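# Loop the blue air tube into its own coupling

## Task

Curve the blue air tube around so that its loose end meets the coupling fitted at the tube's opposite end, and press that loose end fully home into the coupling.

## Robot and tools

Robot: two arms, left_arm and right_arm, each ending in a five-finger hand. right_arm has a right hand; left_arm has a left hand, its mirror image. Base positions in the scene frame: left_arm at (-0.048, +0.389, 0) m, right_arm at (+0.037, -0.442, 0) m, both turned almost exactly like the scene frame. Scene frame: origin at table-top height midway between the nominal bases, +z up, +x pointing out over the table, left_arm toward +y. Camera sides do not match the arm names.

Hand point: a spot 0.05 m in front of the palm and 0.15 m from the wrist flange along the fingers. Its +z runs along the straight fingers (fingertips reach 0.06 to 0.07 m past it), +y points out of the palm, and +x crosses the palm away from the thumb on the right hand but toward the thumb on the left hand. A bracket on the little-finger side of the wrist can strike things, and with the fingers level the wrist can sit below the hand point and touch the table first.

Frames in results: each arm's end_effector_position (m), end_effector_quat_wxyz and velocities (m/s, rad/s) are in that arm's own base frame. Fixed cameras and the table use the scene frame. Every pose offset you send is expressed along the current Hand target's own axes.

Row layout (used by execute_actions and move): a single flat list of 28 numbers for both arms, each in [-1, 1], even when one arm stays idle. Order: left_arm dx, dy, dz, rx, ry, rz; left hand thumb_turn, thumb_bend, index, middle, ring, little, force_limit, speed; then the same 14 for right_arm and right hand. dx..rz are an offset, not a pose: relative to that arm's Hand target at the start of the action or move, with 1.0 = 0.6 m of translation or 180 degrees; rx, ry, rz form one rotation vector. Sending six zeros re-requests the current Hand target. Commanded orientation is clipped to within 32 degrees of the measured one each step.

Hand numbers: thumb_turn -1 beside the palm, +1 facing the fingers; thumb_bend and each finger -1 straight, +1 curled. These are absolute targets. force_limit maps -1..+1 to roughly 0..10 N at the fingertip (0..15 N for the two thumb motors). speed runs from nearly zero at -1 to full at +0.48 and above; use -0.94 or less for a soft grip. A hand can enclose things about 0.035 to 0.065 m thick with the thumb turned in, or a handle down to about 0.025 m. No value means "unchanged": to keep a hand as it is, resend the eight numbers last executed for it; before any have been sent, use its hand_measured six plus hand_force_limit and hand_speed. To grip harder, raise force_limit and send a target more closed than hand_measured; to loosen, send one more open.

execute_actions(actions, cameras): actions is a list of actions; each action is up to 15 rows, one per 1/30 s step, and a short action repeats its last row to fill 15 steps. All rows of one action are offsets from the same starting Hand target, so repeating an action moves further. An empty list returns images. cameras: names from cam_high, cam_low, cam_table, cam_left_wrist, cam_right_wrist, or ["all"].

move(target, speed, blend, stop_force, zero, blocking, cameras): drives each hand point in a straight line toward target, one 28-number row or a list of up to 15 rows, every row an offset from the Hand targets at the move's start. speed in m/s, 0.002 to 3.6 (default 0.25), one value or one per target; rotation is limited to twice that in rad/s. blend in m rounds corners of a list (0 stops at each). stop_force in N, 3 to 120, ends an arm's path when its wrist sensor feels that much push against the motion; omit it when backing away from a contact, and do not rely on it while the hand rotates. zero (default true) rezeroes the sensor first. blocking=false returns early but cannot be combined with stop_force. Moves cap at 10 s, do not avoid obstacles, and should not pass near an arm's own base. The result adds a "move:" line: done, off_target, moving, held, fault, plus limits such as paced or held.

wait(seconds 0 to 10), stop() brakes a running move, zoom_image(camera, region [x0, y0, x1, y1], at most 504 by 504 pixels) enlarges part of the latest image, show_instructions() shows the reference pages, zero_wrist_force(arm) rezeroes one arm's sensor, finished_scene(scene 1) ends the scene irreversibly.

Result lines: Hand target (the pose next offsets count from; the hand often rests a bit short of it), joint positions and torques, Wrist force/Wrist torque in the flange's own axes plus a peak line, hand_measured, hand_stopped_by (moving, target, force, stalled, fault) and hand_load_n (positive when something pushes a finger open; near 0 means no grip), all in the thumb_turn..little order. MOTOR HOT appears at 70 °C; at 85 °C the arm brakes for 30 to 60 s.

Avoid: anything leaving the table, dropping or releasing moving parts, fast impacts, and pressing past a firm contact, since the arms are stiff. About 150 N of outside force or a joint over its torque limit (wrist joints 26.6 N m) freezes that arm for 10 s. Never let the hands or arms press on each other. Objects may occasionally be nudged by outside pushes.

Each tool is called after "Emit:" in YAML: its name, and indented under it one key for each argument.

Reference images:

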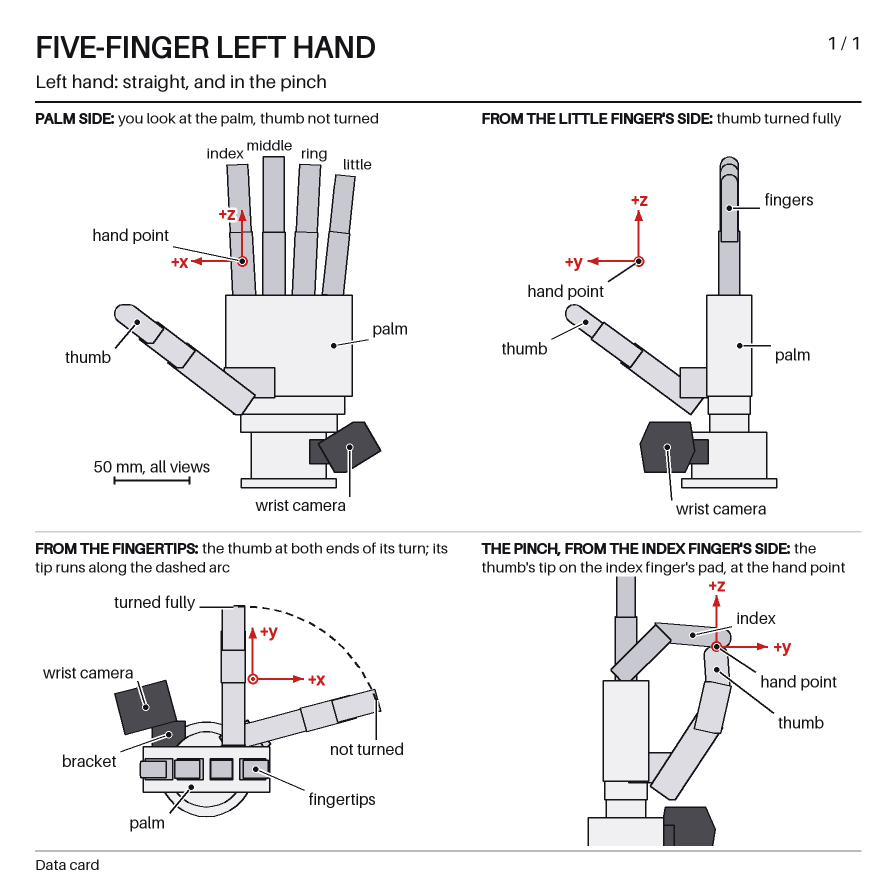

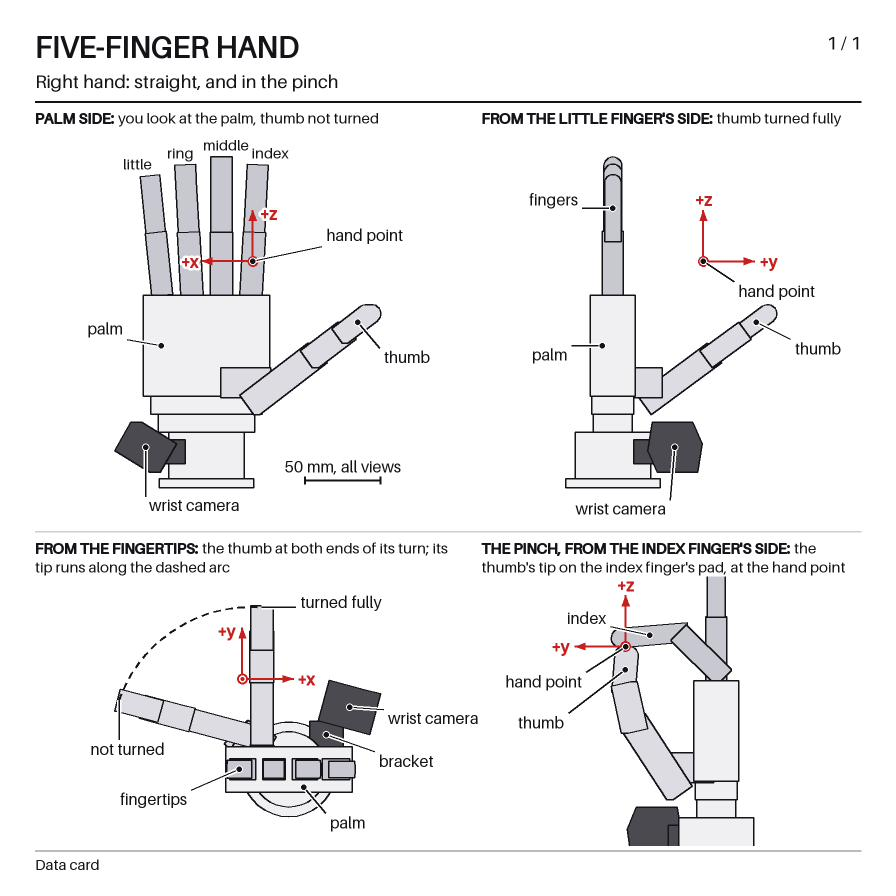

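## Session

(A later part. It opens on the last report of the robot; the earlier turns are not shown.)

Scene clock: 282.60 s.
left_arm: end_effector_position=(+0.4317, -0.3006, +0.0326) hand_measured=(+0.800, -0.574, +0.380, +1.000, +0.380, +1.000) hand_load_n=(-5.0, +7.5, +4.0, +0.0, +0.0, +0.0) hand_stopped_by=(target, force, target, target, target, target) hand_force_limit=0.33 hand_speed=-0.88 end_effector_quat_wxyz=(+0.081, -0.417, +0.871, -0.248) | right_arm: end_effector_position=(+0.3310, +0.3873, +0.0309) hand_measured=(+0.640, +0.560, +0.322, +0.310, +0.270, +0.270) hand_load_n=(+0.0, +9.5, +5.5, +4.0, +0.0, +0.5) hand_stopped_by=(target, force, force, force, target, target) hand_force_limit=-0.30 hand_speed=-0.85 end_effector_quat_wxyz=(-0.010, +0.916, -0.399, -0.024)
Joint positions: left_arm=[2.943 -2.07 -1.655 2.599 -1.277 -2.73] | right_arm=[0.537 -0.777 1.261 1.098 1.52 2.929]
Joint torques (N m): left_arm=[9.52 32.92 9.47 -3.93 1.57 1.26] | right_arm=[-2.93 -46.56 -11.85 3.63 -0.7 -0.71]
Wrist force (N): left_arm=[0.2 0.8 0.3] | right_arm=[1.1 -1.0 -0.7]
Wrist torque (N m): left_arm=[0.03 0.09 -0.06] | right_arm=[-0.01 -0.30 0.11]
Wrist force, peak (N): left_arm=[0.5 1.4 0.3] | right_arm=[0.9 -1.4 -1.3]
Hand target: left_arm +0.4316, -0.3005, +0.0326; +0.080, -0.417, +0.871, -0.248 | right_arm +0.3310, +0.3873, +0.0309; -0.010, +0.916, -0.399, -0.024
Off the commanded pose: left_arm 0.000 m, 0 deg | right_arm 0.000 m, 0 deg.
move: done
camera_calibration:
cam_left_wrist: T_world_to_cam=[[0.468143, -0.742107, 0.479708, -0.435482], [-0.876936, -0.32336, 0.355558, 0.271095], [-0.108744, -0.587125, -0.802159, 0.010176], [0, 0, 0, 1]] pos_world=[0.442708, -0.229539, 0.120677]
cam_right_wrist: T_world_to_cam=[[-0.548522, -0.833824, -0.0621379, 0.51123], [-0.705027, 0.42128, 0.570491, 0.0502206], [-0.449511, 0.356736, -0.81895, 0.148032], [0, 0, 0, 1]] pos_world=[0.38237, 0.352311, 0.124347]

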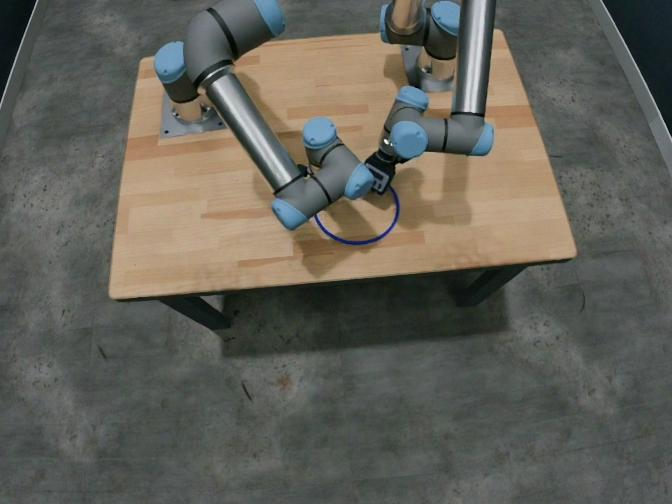

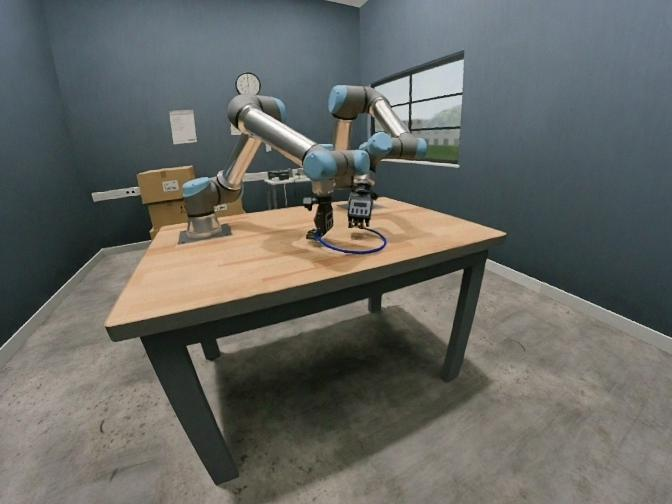

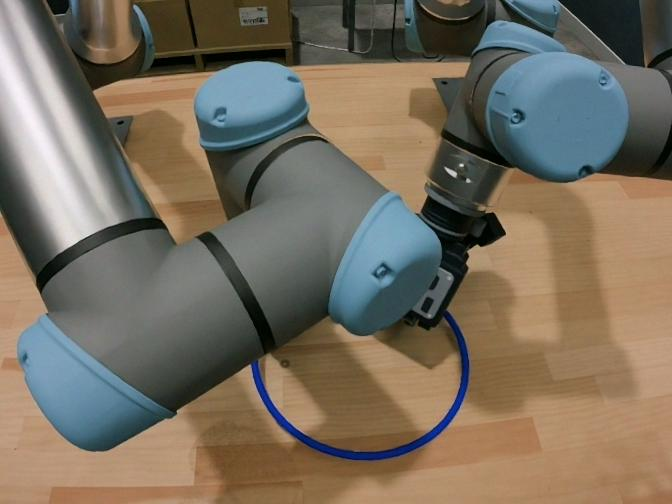

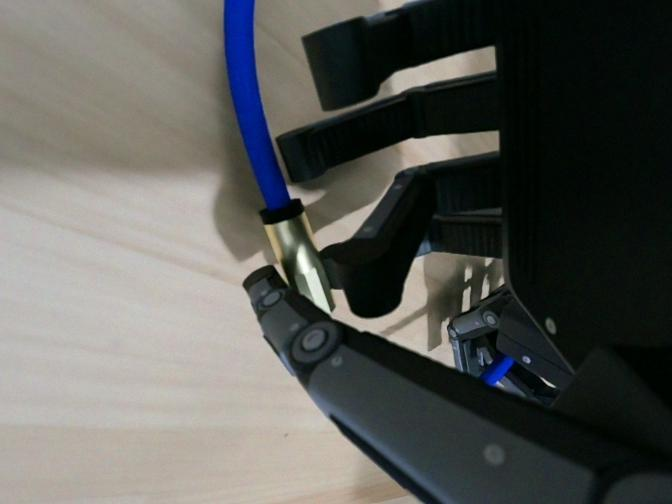

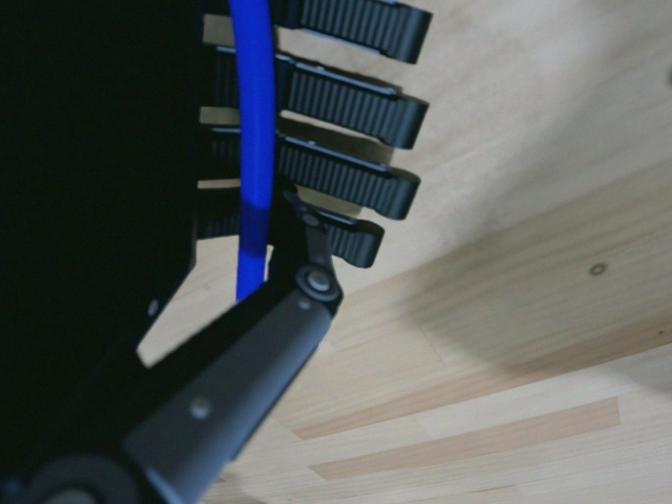

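Emit:
move:
  target: [0.0087,-0.053,0.0313,0.00663,-0.04739,-0.08207,0.8,0.0,0.38,1,0.38,1,0.33,-0.88,0.0232,-0.0072,-0.0012,0.00654,0,0.12483,0.64,0.95,0.7,0.7,0.27,0.27,-0.3,-0.85]
  speed: 0.1
  cameras: ["all"]

Scene clock: 285.43 s.
left_arm: end_effector_position=(+0.4567, -0.3282, +0.0325) hand_measured=(+0.800, -0.574, +0.380, +1.000, +0.380, +1.000) hand_load_n=(-7.5, +10.5, +5.5, +0.0, +0.0, +0.0) hand_stopped_by=(target, force, target, target, target, target) hand_force_limit=0.33 hand_speed=-0.88 end_effector_quat_wxyz=(+0.117, -0.542, +0.799, -0.234) | right_arm: end_effector_position=(+0.3437, +0.3800, +0.0309) hand_measured=(+0.640, +0.560, +0.322, +0.310, +0.270, +0.270) hand_load_n=(-0.5, +9.5, +5.5, +4.0, +0.0, +0.0) hand_stopped_by=(target, force, force, force, target, target) hand_force_limit=-0.30 hand_speed=-0.85 end_effector_quat_wxyz=(-0.015, +0.821, -0.570, -0.021)
Joint positions: left_arm=[2.861 -2.099 -1.589 2.634 -1.455 -3.075] | right_arm=[0.469 -0.817 1.329 1.052 1.519 3.255]
Joint torques (N m): left_arm=[10.25 44.94 9.45 -2.75 0.96 1.19] | right_arm=[10.54 -40.52 -26.06 4.11 3.13 -1.44]
Wrist force (N): left_arm=[0.2 0.5 0.4] | right_arm=[0.5 -1.0 -1.0]
Wrist torque (N m): left_arm=[0.02 0.19 -0.04] | right_arm=[0.03 -0.27 0.03]
Wrist force, peak (N): left_arm=[0.2 0.8 0.4] | right_arm=[1.4 -0.9 -1.3]
Hand target: left_arm +0.4566, -0.3282, +0.0326; +0.117, -0.542, +0.799, -0.234 | right_arm +0.3436, +0.3800, +0.0309; -0.015, +0.821, -0.570, -0.021
Off the commanded pose: left_arm 0.000 m, 0 deg | right_arm 0.000 m, 0 deg.
move: done
camera_calibration:
cam_left_wrist: T_world_to_cam=[[0.665401, -0.571404, 0.480354, -0.50174], [-0.743283, -0.566704, 0.355496, 0.143226], [0.0690872, -0.593586, -0.8018, -0.0868287], [0, 0, 0, 1]] pos_world=[0.446314, -0.25707, 0.120478]
cam_right_wrist: T_world_to_cam=[[-0.825931, -0.56033, -0.0621969, 0.503469], [-0.490078, 0.659053, 0.570502, -0.101962], [-0.278678, 0.501676, -0.818938, 0.0425715], [0, 0, 0, 1]] pos_world=[0.377725, 0.327951, 0.124347]

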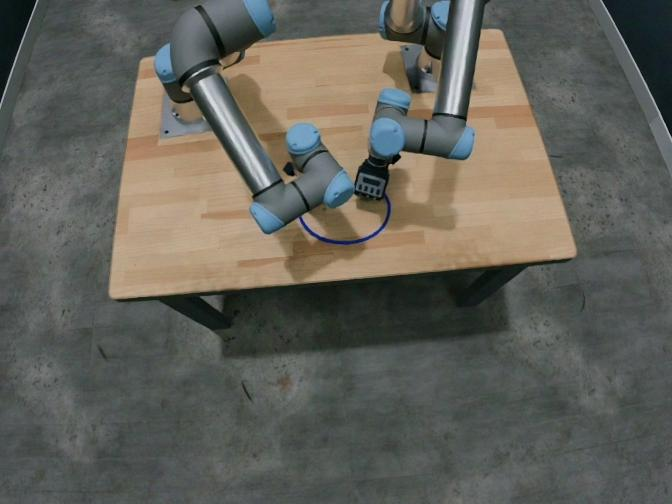

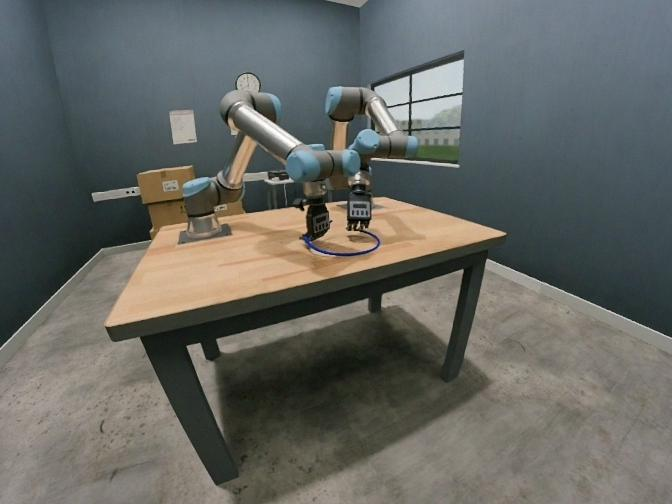

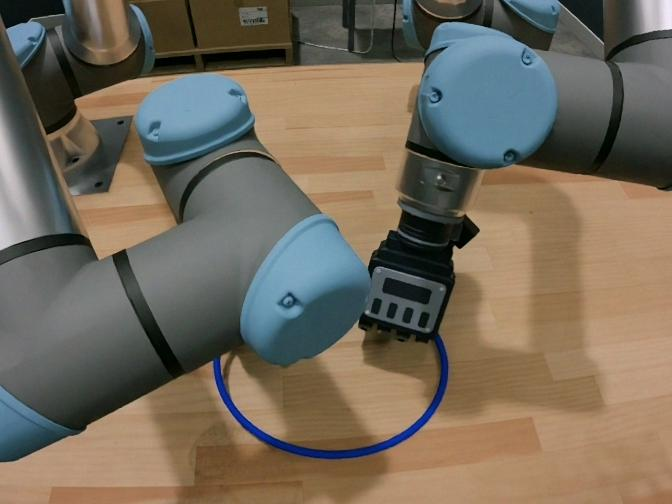

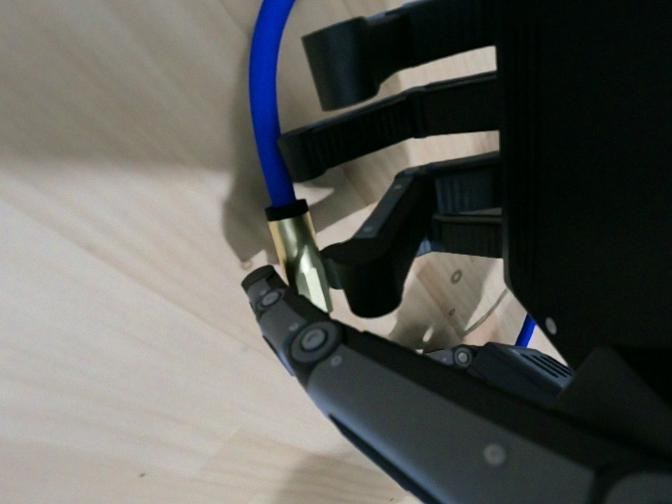

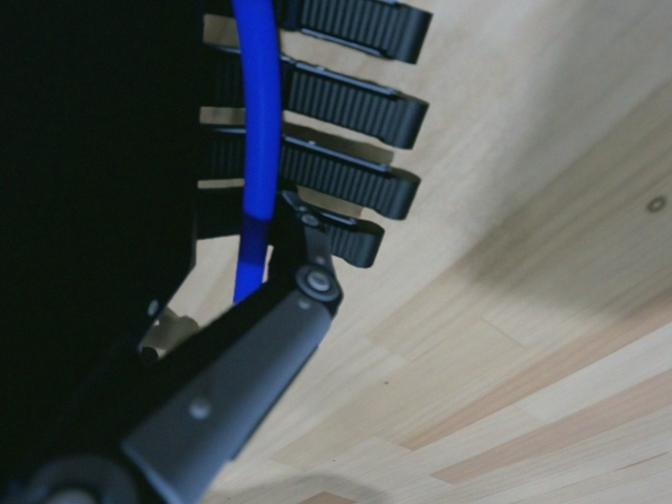

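Emit:
zoom_image:
  camera: "cam_left_wrist"
  region: [220, 150, 420, 350]

Emit:
zoom_image:
  camera: "cam_low"
  region: [260, 160, 420, 280]

Scaled by 2.520.

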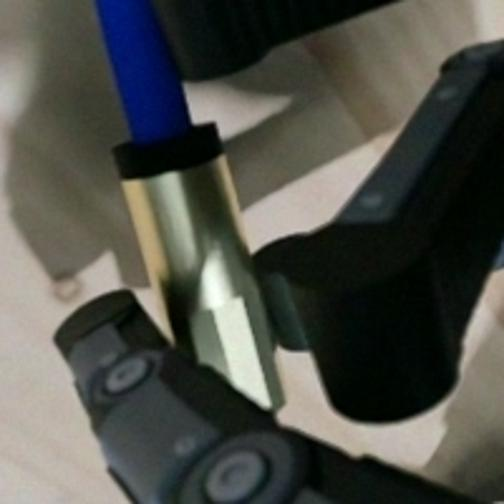

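Scaled by 3.150.

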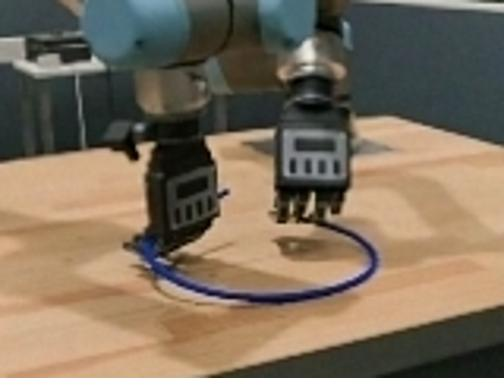

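Emit:
zoom_image:
  camera: "cam_low"
  region: [296, 190, 376, 260]

Scaled by 6.300.

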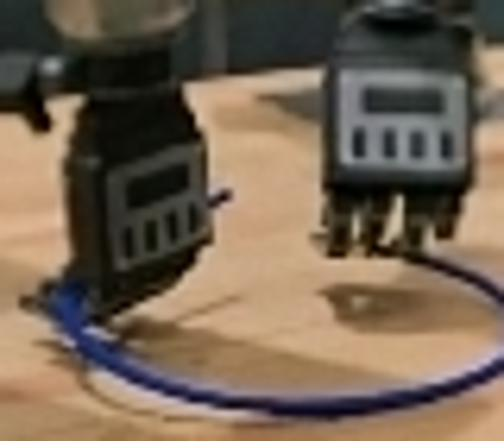

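Emit:
move:
  target: [-0.0023,-0.0355,0.0203,0.00853,-0.06096,-0.10559,0.8,0.0,0.38,1,0.38,1,0.33,-0.88,0.0295,-0.0257,-0.0015,0.00654,0,0.12483,0.64,0.95,0.7,0.7,0.27,0.27,-0.3,-0.85]
  speed: 0.1
  cameras: ["all"]

Emit:
zoom_image:
  camera: "cam_low"
  region: [286, 190, 376, 260]

Scene clock: 289.33 s.
left_arm: end_effector_position=(+0.4798, -0.3364, +0.0326) hand_measured=(+0.800, -0.574, +0.380, +1.000, +0.380, +1.000) hand_load_n=(-9.5, +13.5, +6.5, +0.0, +0.0, +0.0) hand_stopped_by=(target, force, target, target, target, target) hand_force_limit=0.33 hand_speed=-0.88 end_effector_quat_wxyz=(-0.159, +0.684, -0.681, +0.208) | right_arm: end_effector_position=(+0.3643, +0.3687, +0.0309) hand_measured=(+0.640, +0.560, +0.322, +0.310, +0.270, +0.270) hand_load_n=(+0.0, +10.0, +5.5, +3.5, +0.0, +0.5) hand_stopped_by=(target, force, force, force, target, target) hand_force_limit=-0.30 hand_speed=-0.85 end_effector_quat_wxyz=(-0.019, +0.694, -0.720, -0.018)
Joint positions: left_arm=[2.796 -2.135 -1.529 2.612 -1.679 -3.463] | right_arm=[0.399 -0.856 1.398 1.007 1.524 3.577]
Joint torques (N m): left_arm=[9.21 47.26 9.68 -0.06 0.22 0.63] | right_arm=[10.55 -37.8 -22.91 4.08 2.56 -1.43]
Wrist force (N): left_arm=[1.0 0.4 0.1] | right_arm=[-0.3 -0.9 -1.2]
Wrist torque (N m): left_arm=[0.03 0.19 0.04] | right_arm=[0.04 -0.28 -0.05]
Wrist force, peak (N): left_arm=[1.1 0.6 -0.1] | right_arm=[0.7 -1.4 -1.3]
Hand target: left_arm +0.4798, -0.3364, +0.0326; -0.159, +0.684, -0.681, +0.208 | right_arm +0.3643, +0.3688, +0.0309; -0.019, +0.694, -0.720, -0.018
Off the commanded pose: left_arm 0.000 m, 0 deg | right_arm 0.000 m, 0 deg.
move: done
camera_calibration:
cam_left_wrist: T_world_to_cam=[[0.830607, -0.280351, 0.481139, -0.503139], [-0.477197, -0.803673, 0.355516, -0.0517206], [0.287009, -0.524893, -0.80132, -0.174699], [0, 0, 0, 1]] pos_world=[0.44337, -0.27432, 0.120478]
cam_right_wrist: T_world_to_cam=[[-0.977483, -0.201579, -0.0623985, 0.437133], [-0.200653, 0.796385, 0.570534, -0.240568], [-0.0653143, 0.570208, -0.8189, -0.0490681], [0, 0, 0, 1]] pos_world=[0.375814, 0.307681, 0.124347]

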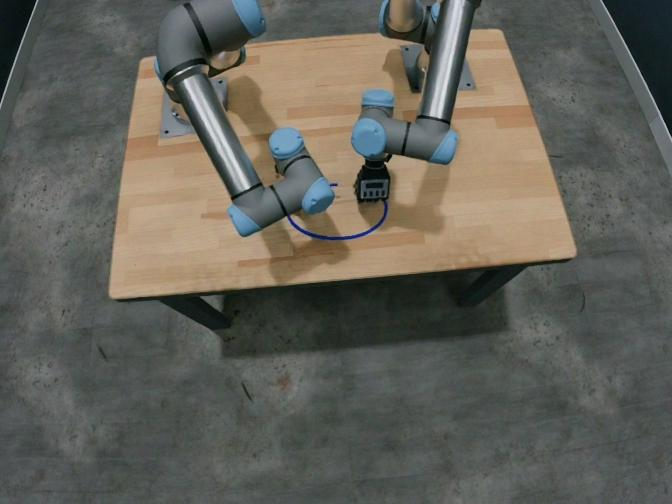

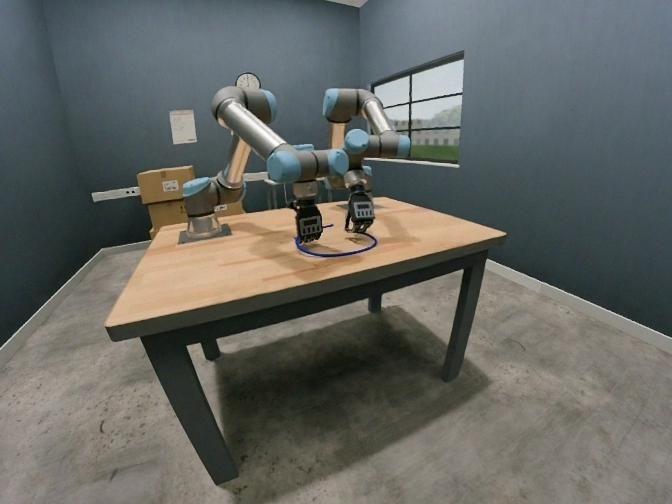

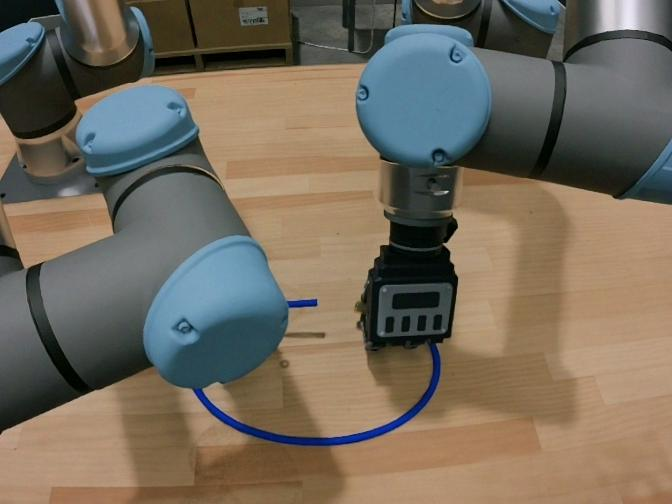

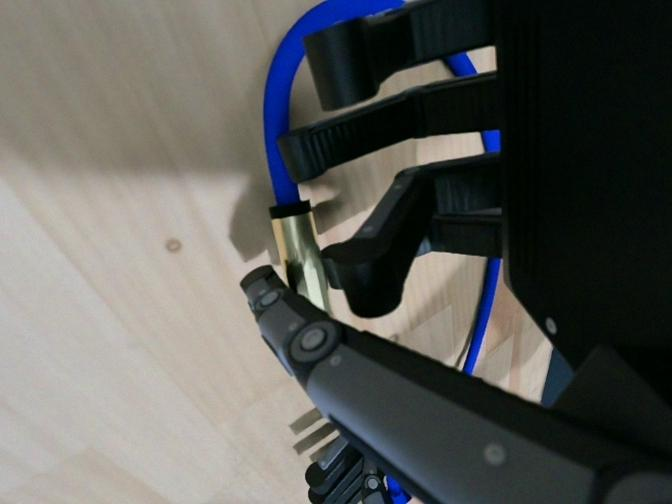

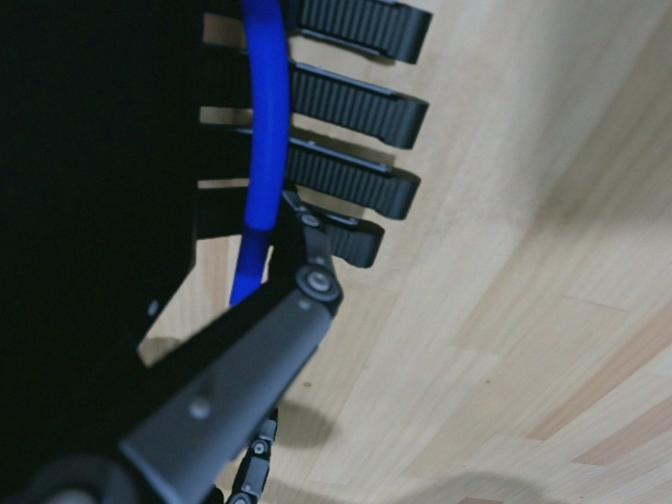

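Scaled by 5.600.

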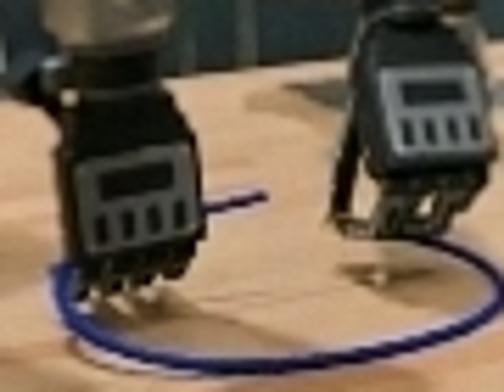

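Emit:
zoom_image:
  camera: "cam_table"
  region: [270, 250, 450, 370]

Emit:
zoom_image:
  camera: "cam_left_wrist"
  region: [220, 180, 470, 504]

Scaled by 2.800.

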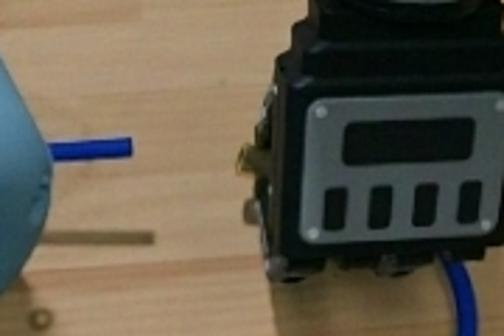

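Scaled by 1.556.

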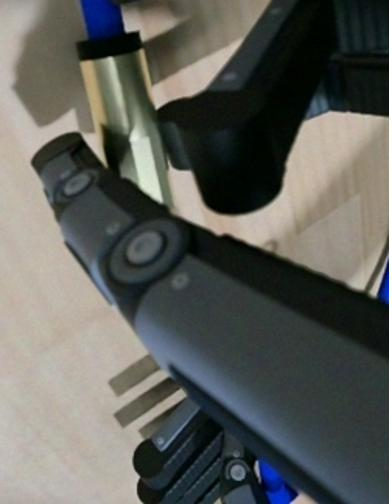

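Emit:
zoom_image:
  camera: "cam_low"
  region: [325, 205, 385, 250]

Emit:
zoom_image:
  camera: "cam_table"
  region: [340, 280, 400, 325]

Scaled by 8.400.

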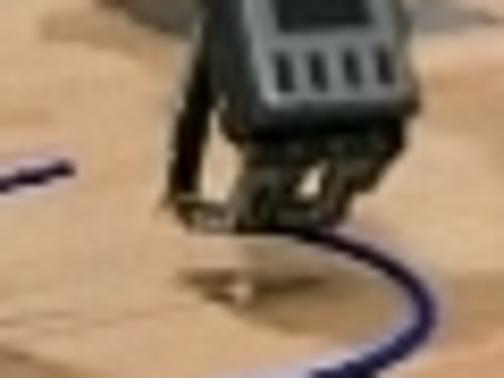

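Scaled by 8.400.

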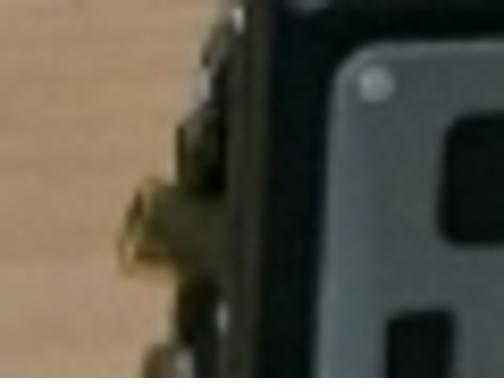

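Emit:
zoom_image:
  camera: "cam_high"
  region: [320, 165, 400, 225]

Scaled by 6.300.

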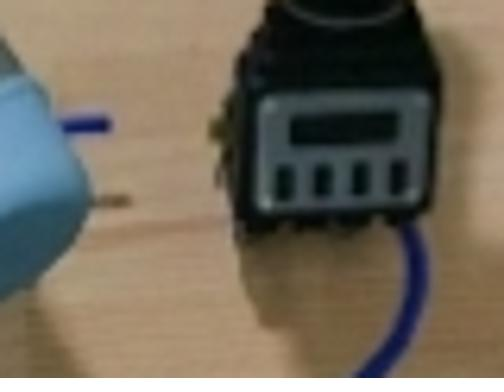

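Emit:
move:
  target: [0,-0.0451,0.0107,0,-0.03849,0.02222,0.8,0.0,0.38,1,0.38,1,0.33,-0.88,0,0,0,0,0.0333,0,0.64,0.95,0.7,0.7,0.27,0.27,-0.3,-0.85]
  speed: 0.08
  cameras: ["all"]

Emit:
zoom_image:
  camera: "cam_low"
  region: [286, 195, 386, 260]

Emit:
zoom_image:
  camera: "cam_table"
  region: [280, 260, 400, 340]

Scene clock: 293.47 s.
left_arm: end_effector_position=(+0.5064, -0.3362, +0.0406) hand_measured=(+0.800, -0.576, +0.380, +1.000, +0.380, +1.000) hand_load_n=(-7.0, +15.0, +4.5, +0.0, +0.0, +0.0) hand_stopped_by=(target, force, target, target, target, target) hand_force_limit=0.33 hand_speed=-0.88 end_effector_quat_wxyz=(-0.207, +0.671, -0.693, +0.160) | right_arm: end_effector_position=(+0.3643, +0.3689, +0.0309) hand_measured=(+0.640, +0.560, +0.322, +0.310, +0.270, +0.270) hand_load_n=(+0.0, +10.0, +5.5, +4.0, +0.5, +0.5) hand_stopped_by=(target, force, force, force, target, target) hand_force_limit=-0.30 hand_speed=-0.85 end_effector_quat_wxyz=(+0.019, +0.694, -0.720, +0.018)
Joint positions: left_arm=[2.751 -2.22 -1.361 2.484 -1.816 -3.44] | right_arm=[0.444 -0.818 1.332 1.081 1.618 3.622]
Joint torques (N m): left_arm=[10.65 48.39 17.01 0.56 -0.36 -1.98] | right_arm=[-10.01 -53.33 -3.14 1.1 -2.38 -1.98]
Wrist force (N): left_arm=[0.8 0.4 -0.5] | right_arm=[-0.1 -0.8 -1.2]
Wrist torque (N m): left_arm=[0.02 0.16 0.00] | right_arm=[0.06 -0.31 -0.09]
Wrist force, peak (N): left_arm=[1.2 1.3 -0.5] | right_arm=[0.0 -1.4 -1.5]
Hand target: left_arm +0.5065, -0.3362, +0.0406; -0.207, +0.672, -0.693, +0.160 | right_arm +0.3643, +0.3688, +0.0309; +0.019, +0.694, -0.720, +0.018
Off the commanded pose: left_arm 0.000 m, 0 deg | right_arm 0.000 m, 0 deg.
move: done
camera_calibration:
cam_left_wrist: T_world_to_cam=[[0.829882, -0.344432, 0.438932, -0.548537], [-0.477499, -0.845383, 0.239423, -0.0508076], [0.288601, -0.408283, -0.866034, -0.134821], [0, 0, 0, 1]] pos_world=[0.46987, -0.286931, 0.136176]
cam_right_wrist: T_world_to_cam=[[-0.977661, -0.206859, -0.0372551, 0.438416], [-0.198672, 0.851605, 0.485076, -0.259142], [-0.0686157, 0.481642, -0.873678, -0.0136047], [0, 0, 0, 1]] pos_world=[0.376205, 0.317929, 0.130151]

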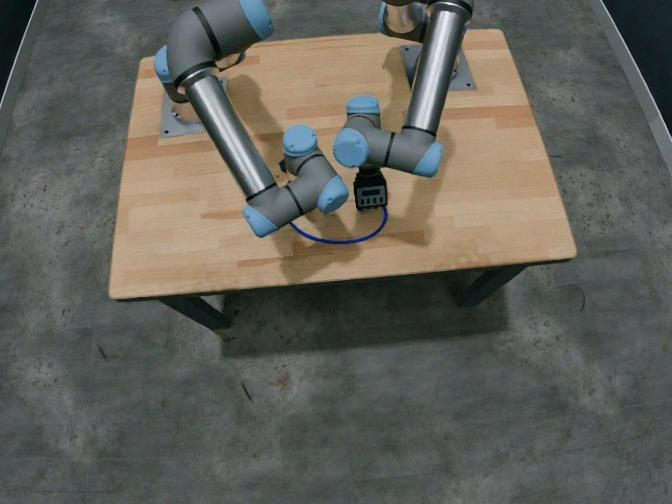

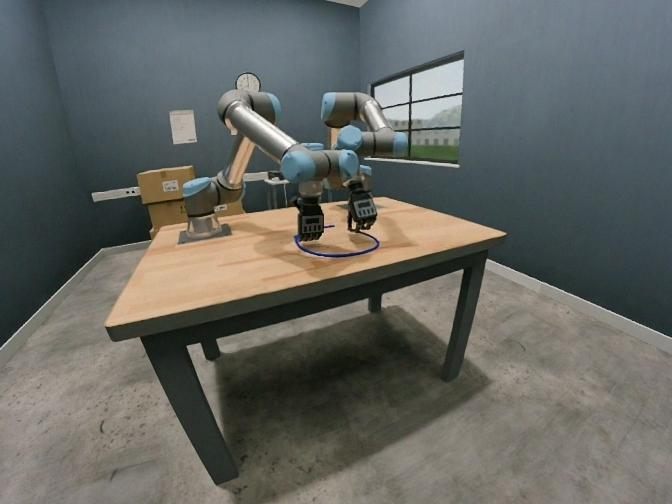

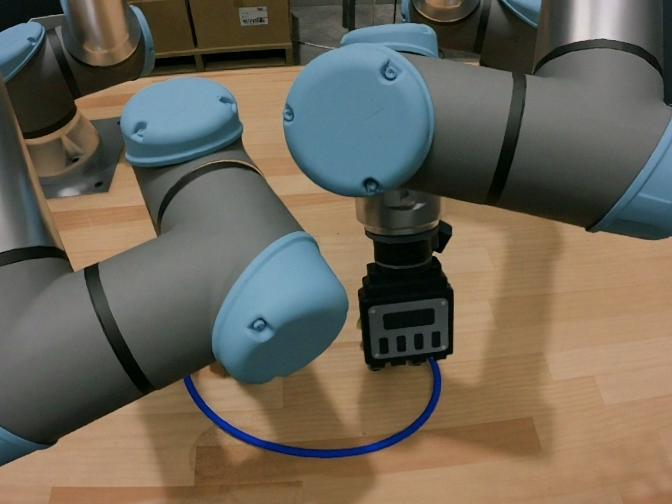

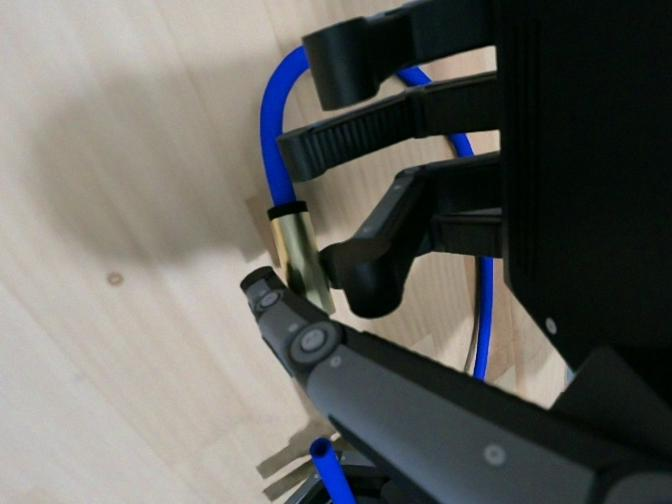

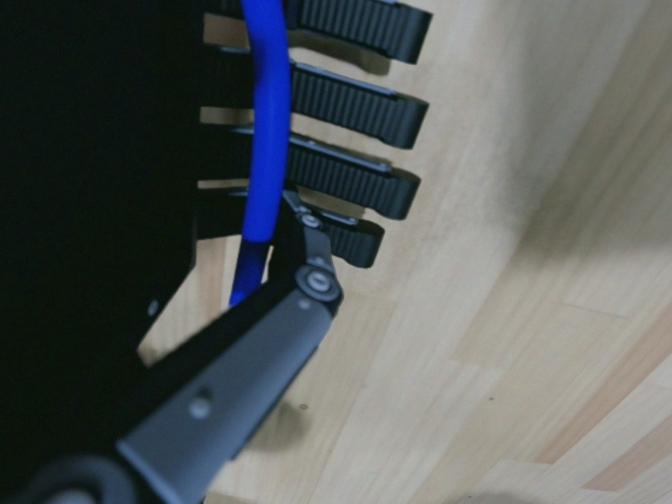

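Scaled by 5.040.

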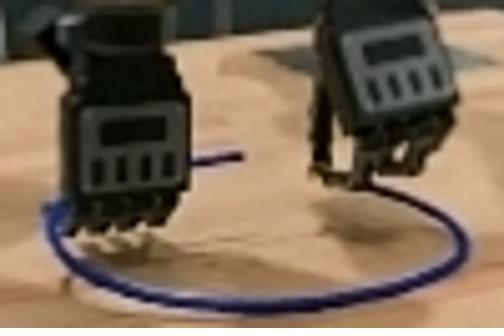

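Scaled by 4.200.

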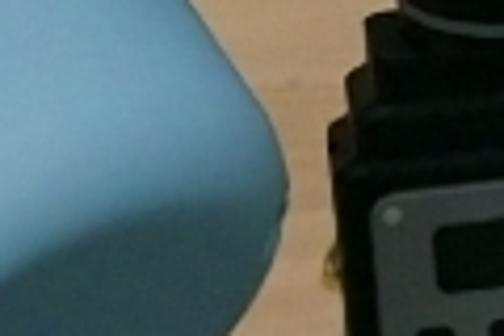

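Emit:
zoom_image:
  camera: "cam_left_wrist"
  region: [230, 190, 430, 350]

Emit:
zoom_image:
  camera: "cam_left_wrist"
  region: [250, 400, 400, 504]

Scaled by 2.520.

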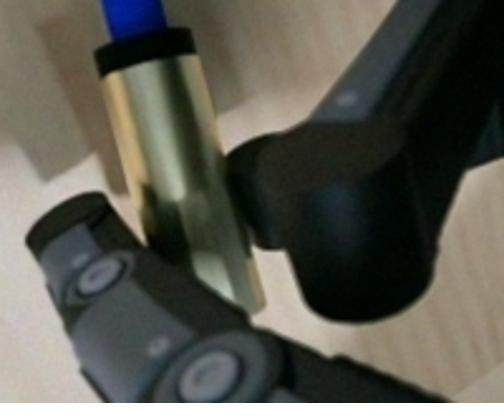

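Scaled by 3.360.

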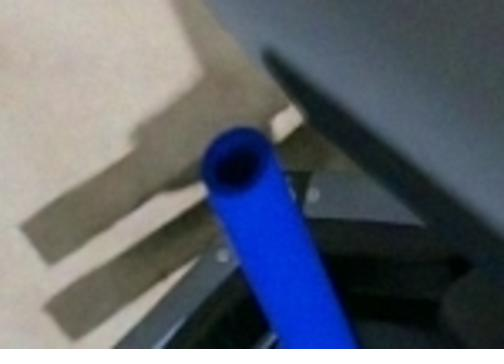

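Emit:
zoom_image:
  camera: "cam_left_wrist"
  region: [260, 190, 350, 330]

Scaled by 3.600.

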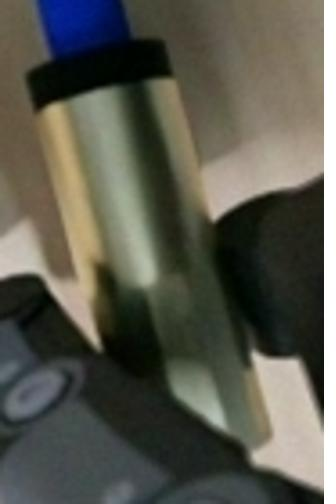

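Emit:
move:
  target:
    - [0,0,0,0,0.02887,-0.01667,0.8,0.0,0.38,1,0.38,1,0.33,-0.88,0,0,0,0,0,0,0.64,0.95,0.7,0.7,0.27,0.27,-0.3,-0.85]
    - [0.0038,0.0271,0.0469,0,0.02887,-0.01667,0.8,0.0,0.38,1,0.38,1,0.33,-0.88,0,0,0,0,0,0,0.64,0.95,0.7,0.7,0.27,0.27,-0.3,-0.85]
  speed: 0.06
  cameras: ["all"]

Emit:
zoom_image:
  camera: "cam_left_wrist"
  region: [260, 190, 350, 330]

Scene clock: 297.97 s.
left_arm: end_effector_position=(+0.5064, -0.3361, +0.0080) hand_measured=(+0.800, -0.576, +0.380, +1.000, +0.432, +1.000) hand_load_n=(-0.5, +17.5, +0.0, +0.0, -24.5, +0.0) hand_stopped_by=(target, force, target, target, target, target) hand_force_limit=0.33 hand_speed=-0.88 end_effector_quat_wxyz=(-0.171, +0.681, -0.684, +0.196) | right_arm: end_effector_position=(+0.3643, +0.3688, +0.0309) hand_measured=(+0.640, +0.560, +0.322, +0.310, +0.270, +0.270) hand_load_n=(-0.5, +9.5, +5.5, +4.0, +0.5, +0.5) hand_stopped_by=(target, force, force, force, target, target) hand_force_limit=-0.30 hand_speed=-0.85 end_effector_quat_wxyz=(+0.019, +0.694, -0.720, +0.018)
Joint positions: left_arm=[2.799 -2.22 -1.454 2.613 -1.707 -3.445] | right_arm=[0.444 -0.818 1.332 1.081 1.618 3.622]
Joint torques (N m): left_arm=[-2.49 29.35 14.66 -4.87 0.45 1.96] | right_arm=[-9.98 -52.82 -2.96 0.87 -2.62 -2.32]
Wrist force (N): left_arm=[0.8 -20.2 -25.6] | right_arm=[-0.1 -1.1 -1.1]
Wrist torque (N m): left_arm=[-0.43 -0.68 0.87] | right_arm=[0.01 -0.34 -0.08]
Wrist force, peak (N): left_arm=[2.1 -24.3 -30.8] | right_arm=[0.2 -1.2 -1.5]
Hand target: left_arm +0.5065, -0.3361, +0.0080; -0.171, +0.682, -0.684, +0.196 | right_arm +0.3643, +0.3688, +0.0309; +0.019, +0.694, -0.720, +0.018
Off the commanded pose: left_arm 0.000 m, 0 deg | right_arm 0.000 m, 0 deg.
move: done
camera_calibration:
cam_left_wrist: T_world_to_cam=[[0.830503, -0.296674, 0.471433, -0.5188], [-0.47708, -0.815711, 0.327124, -0.0338416], [0.287504, -0.496589, -0.818988, -0.192521], [0, 0, 0, 1]] pos_world=[0.47007, -0.277123, 0.0979776]
cam_right_wrist: T_world_to_cam=[[-0.977662, -0.206857, -0.0372576, 0.438395], [-0.198668, 0.851581, 0.485119, -0.259057], [-0.0686224, 0.481684, -0.873654, -0.0135706], [0, 0, 0, 1]] pos_world=[0.376205, 0.31783, 0.130151]

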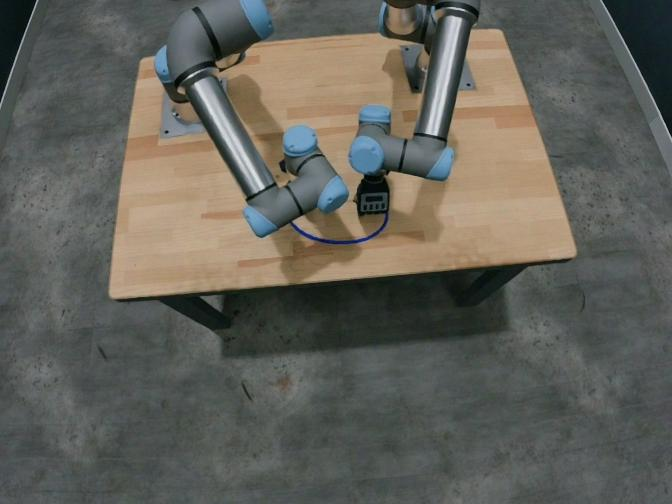

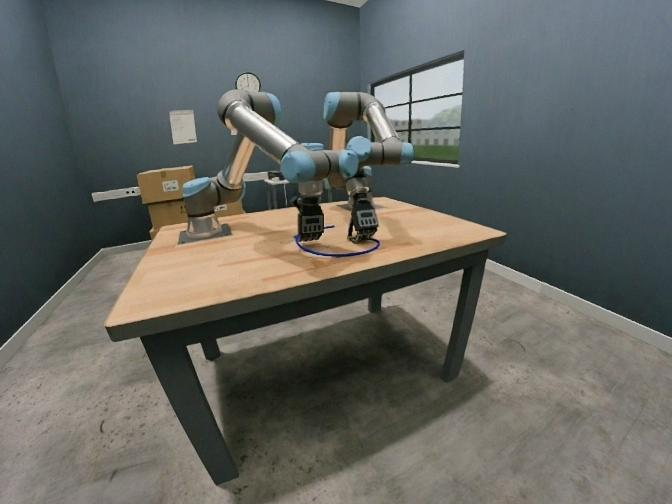

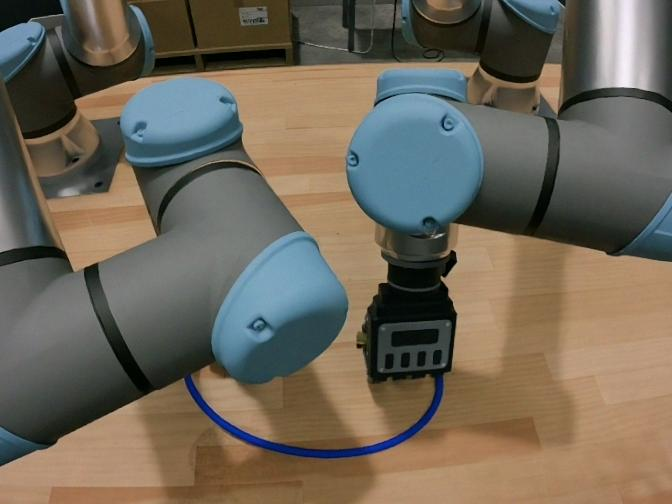

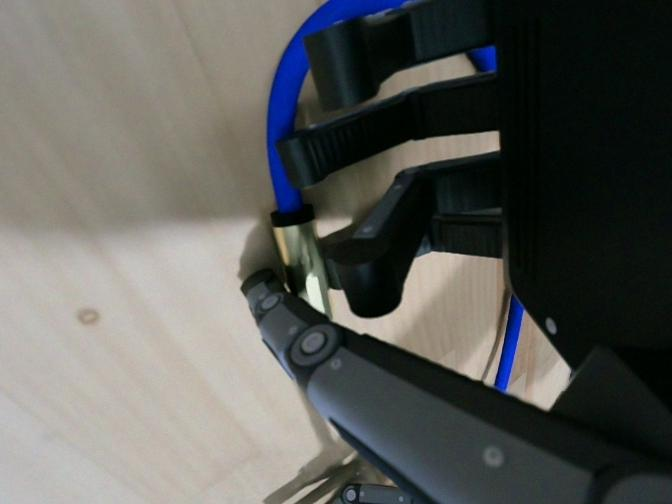

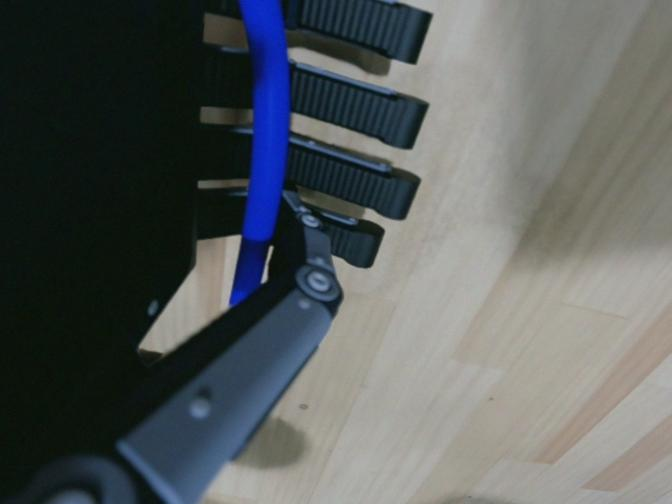

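Scaled by 3.600.

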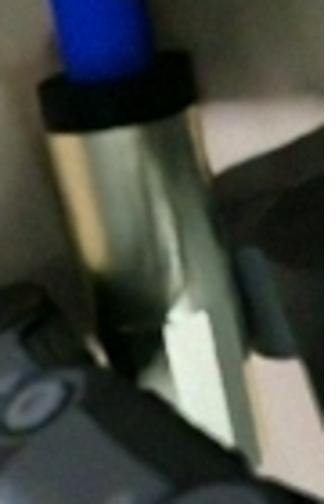

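Emit:
move:
  target: [-0.0002,-0.0033,-0.0058,0,0,0,0.8,0.0,0.38,1,0.38,1,0.33,-0.88,0,0,0,0,0,0,0.64,0.95,0.7,0.7,0.27,0.27,-0.3,-0.85]
  speed: 0.05
  cameras: ["cam_left_wrist","cam_low"]

Scene clock: 298.93 s.
left_arm: end_effector_position=(+0.5064, -0.3358, +0.0121) hand_measured=(+0.800, -0.576, +0.380, +1.000, +0.430, +1.000) hand_load_n=(-2.5, +15.5, +7.5, +0.0, -4.0, +0.0) hand_stopped_by=(target, force, target, target, target, target) hand_force_limit=0.33 hand_speed=-0.88 end_effector_quat_wxyz=(-0.171, +0.681, -0.684, +0.196) | right_arm: end_effector_position=(+0.3643, +0.3688, +0.0309) hand_measured=(+0.640, +0.560, +0.322, +0.310, +0.270, +0.270) hand_load_n=(+0.0, +9.5, +5.0, +4.0, +0.0, +0.5) hand_stopped_by=(target, force, force, force, target, target) hand_force_limit=-0.30 hand_speed=-0.85 end_effector_quat_wxyz=(+0.019, +0.694, -0.720, +0.018)
Joint positions: left_arm=[2.799 -2.215 -1.451 2.605 -1.707 -3.445] | right_arm=[0.444 -0.818 1.332 1.081 1.618 3.622]
Joint torques (N m): left_arm=[13.54 41.89 21.17 -2.1 0.82 2.13] | right_arm=[-10.59 -52.86 -3.49 1.07 -2.45 -2.37]
Wrist force (N): left_arm=[1.9 -0.7 -2.9] | right_arm=[0.0 -1.1 -1.2]
Wrist torque (N m): left_arm=[0.03 0.03 0.14] | right_arm=[0.01 -0.35 -0.08]
Wrist force, peak (N): left_arm=[0.6 -19.9 -25.6] | right_arm=[0.1 -1.3 -1.5]
Hand target: left_arm +0.5065, -0.3358, +0.0120; -0.171, +0.682, -0.684, +0.196 | right_arm +0.3643, +0.3688, +0.0309; +0.019, +0.694, -0.720, +0.018
Off the commanded pose: left_arm 0.000 m, 0 deg | right_arm 0.000 m, 0 deg.
move: done
camera_calibration:
cam_left_wrist: T_world_to_cam=[[0.830503, -0.296674, 0.471433, -0.520644], [-0.47708, -0.815711, 0.327124, -0.0349381], [0.287504, -0.496589, -0.818988, -0.189014], [0, 0, 0, 1]] pos_world=[0.47007, -0.276823, 0.102078]
Images, in order (width x height): cam_low 672x504, cam_left_wrist 672x504.

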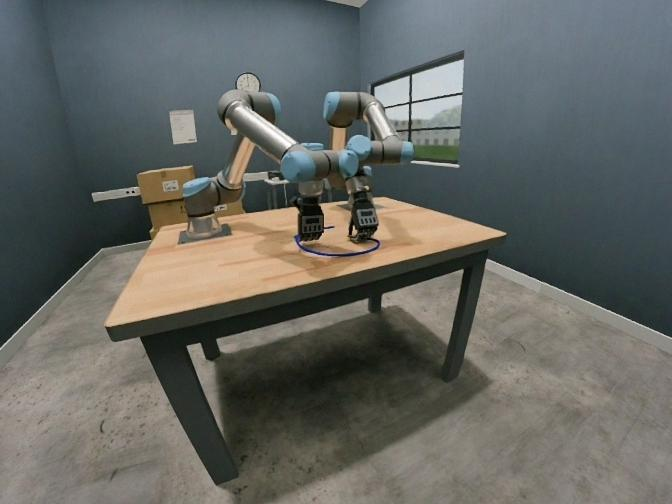

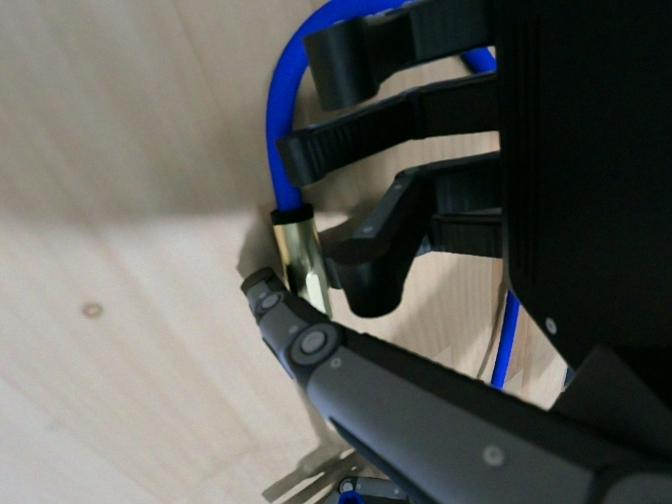

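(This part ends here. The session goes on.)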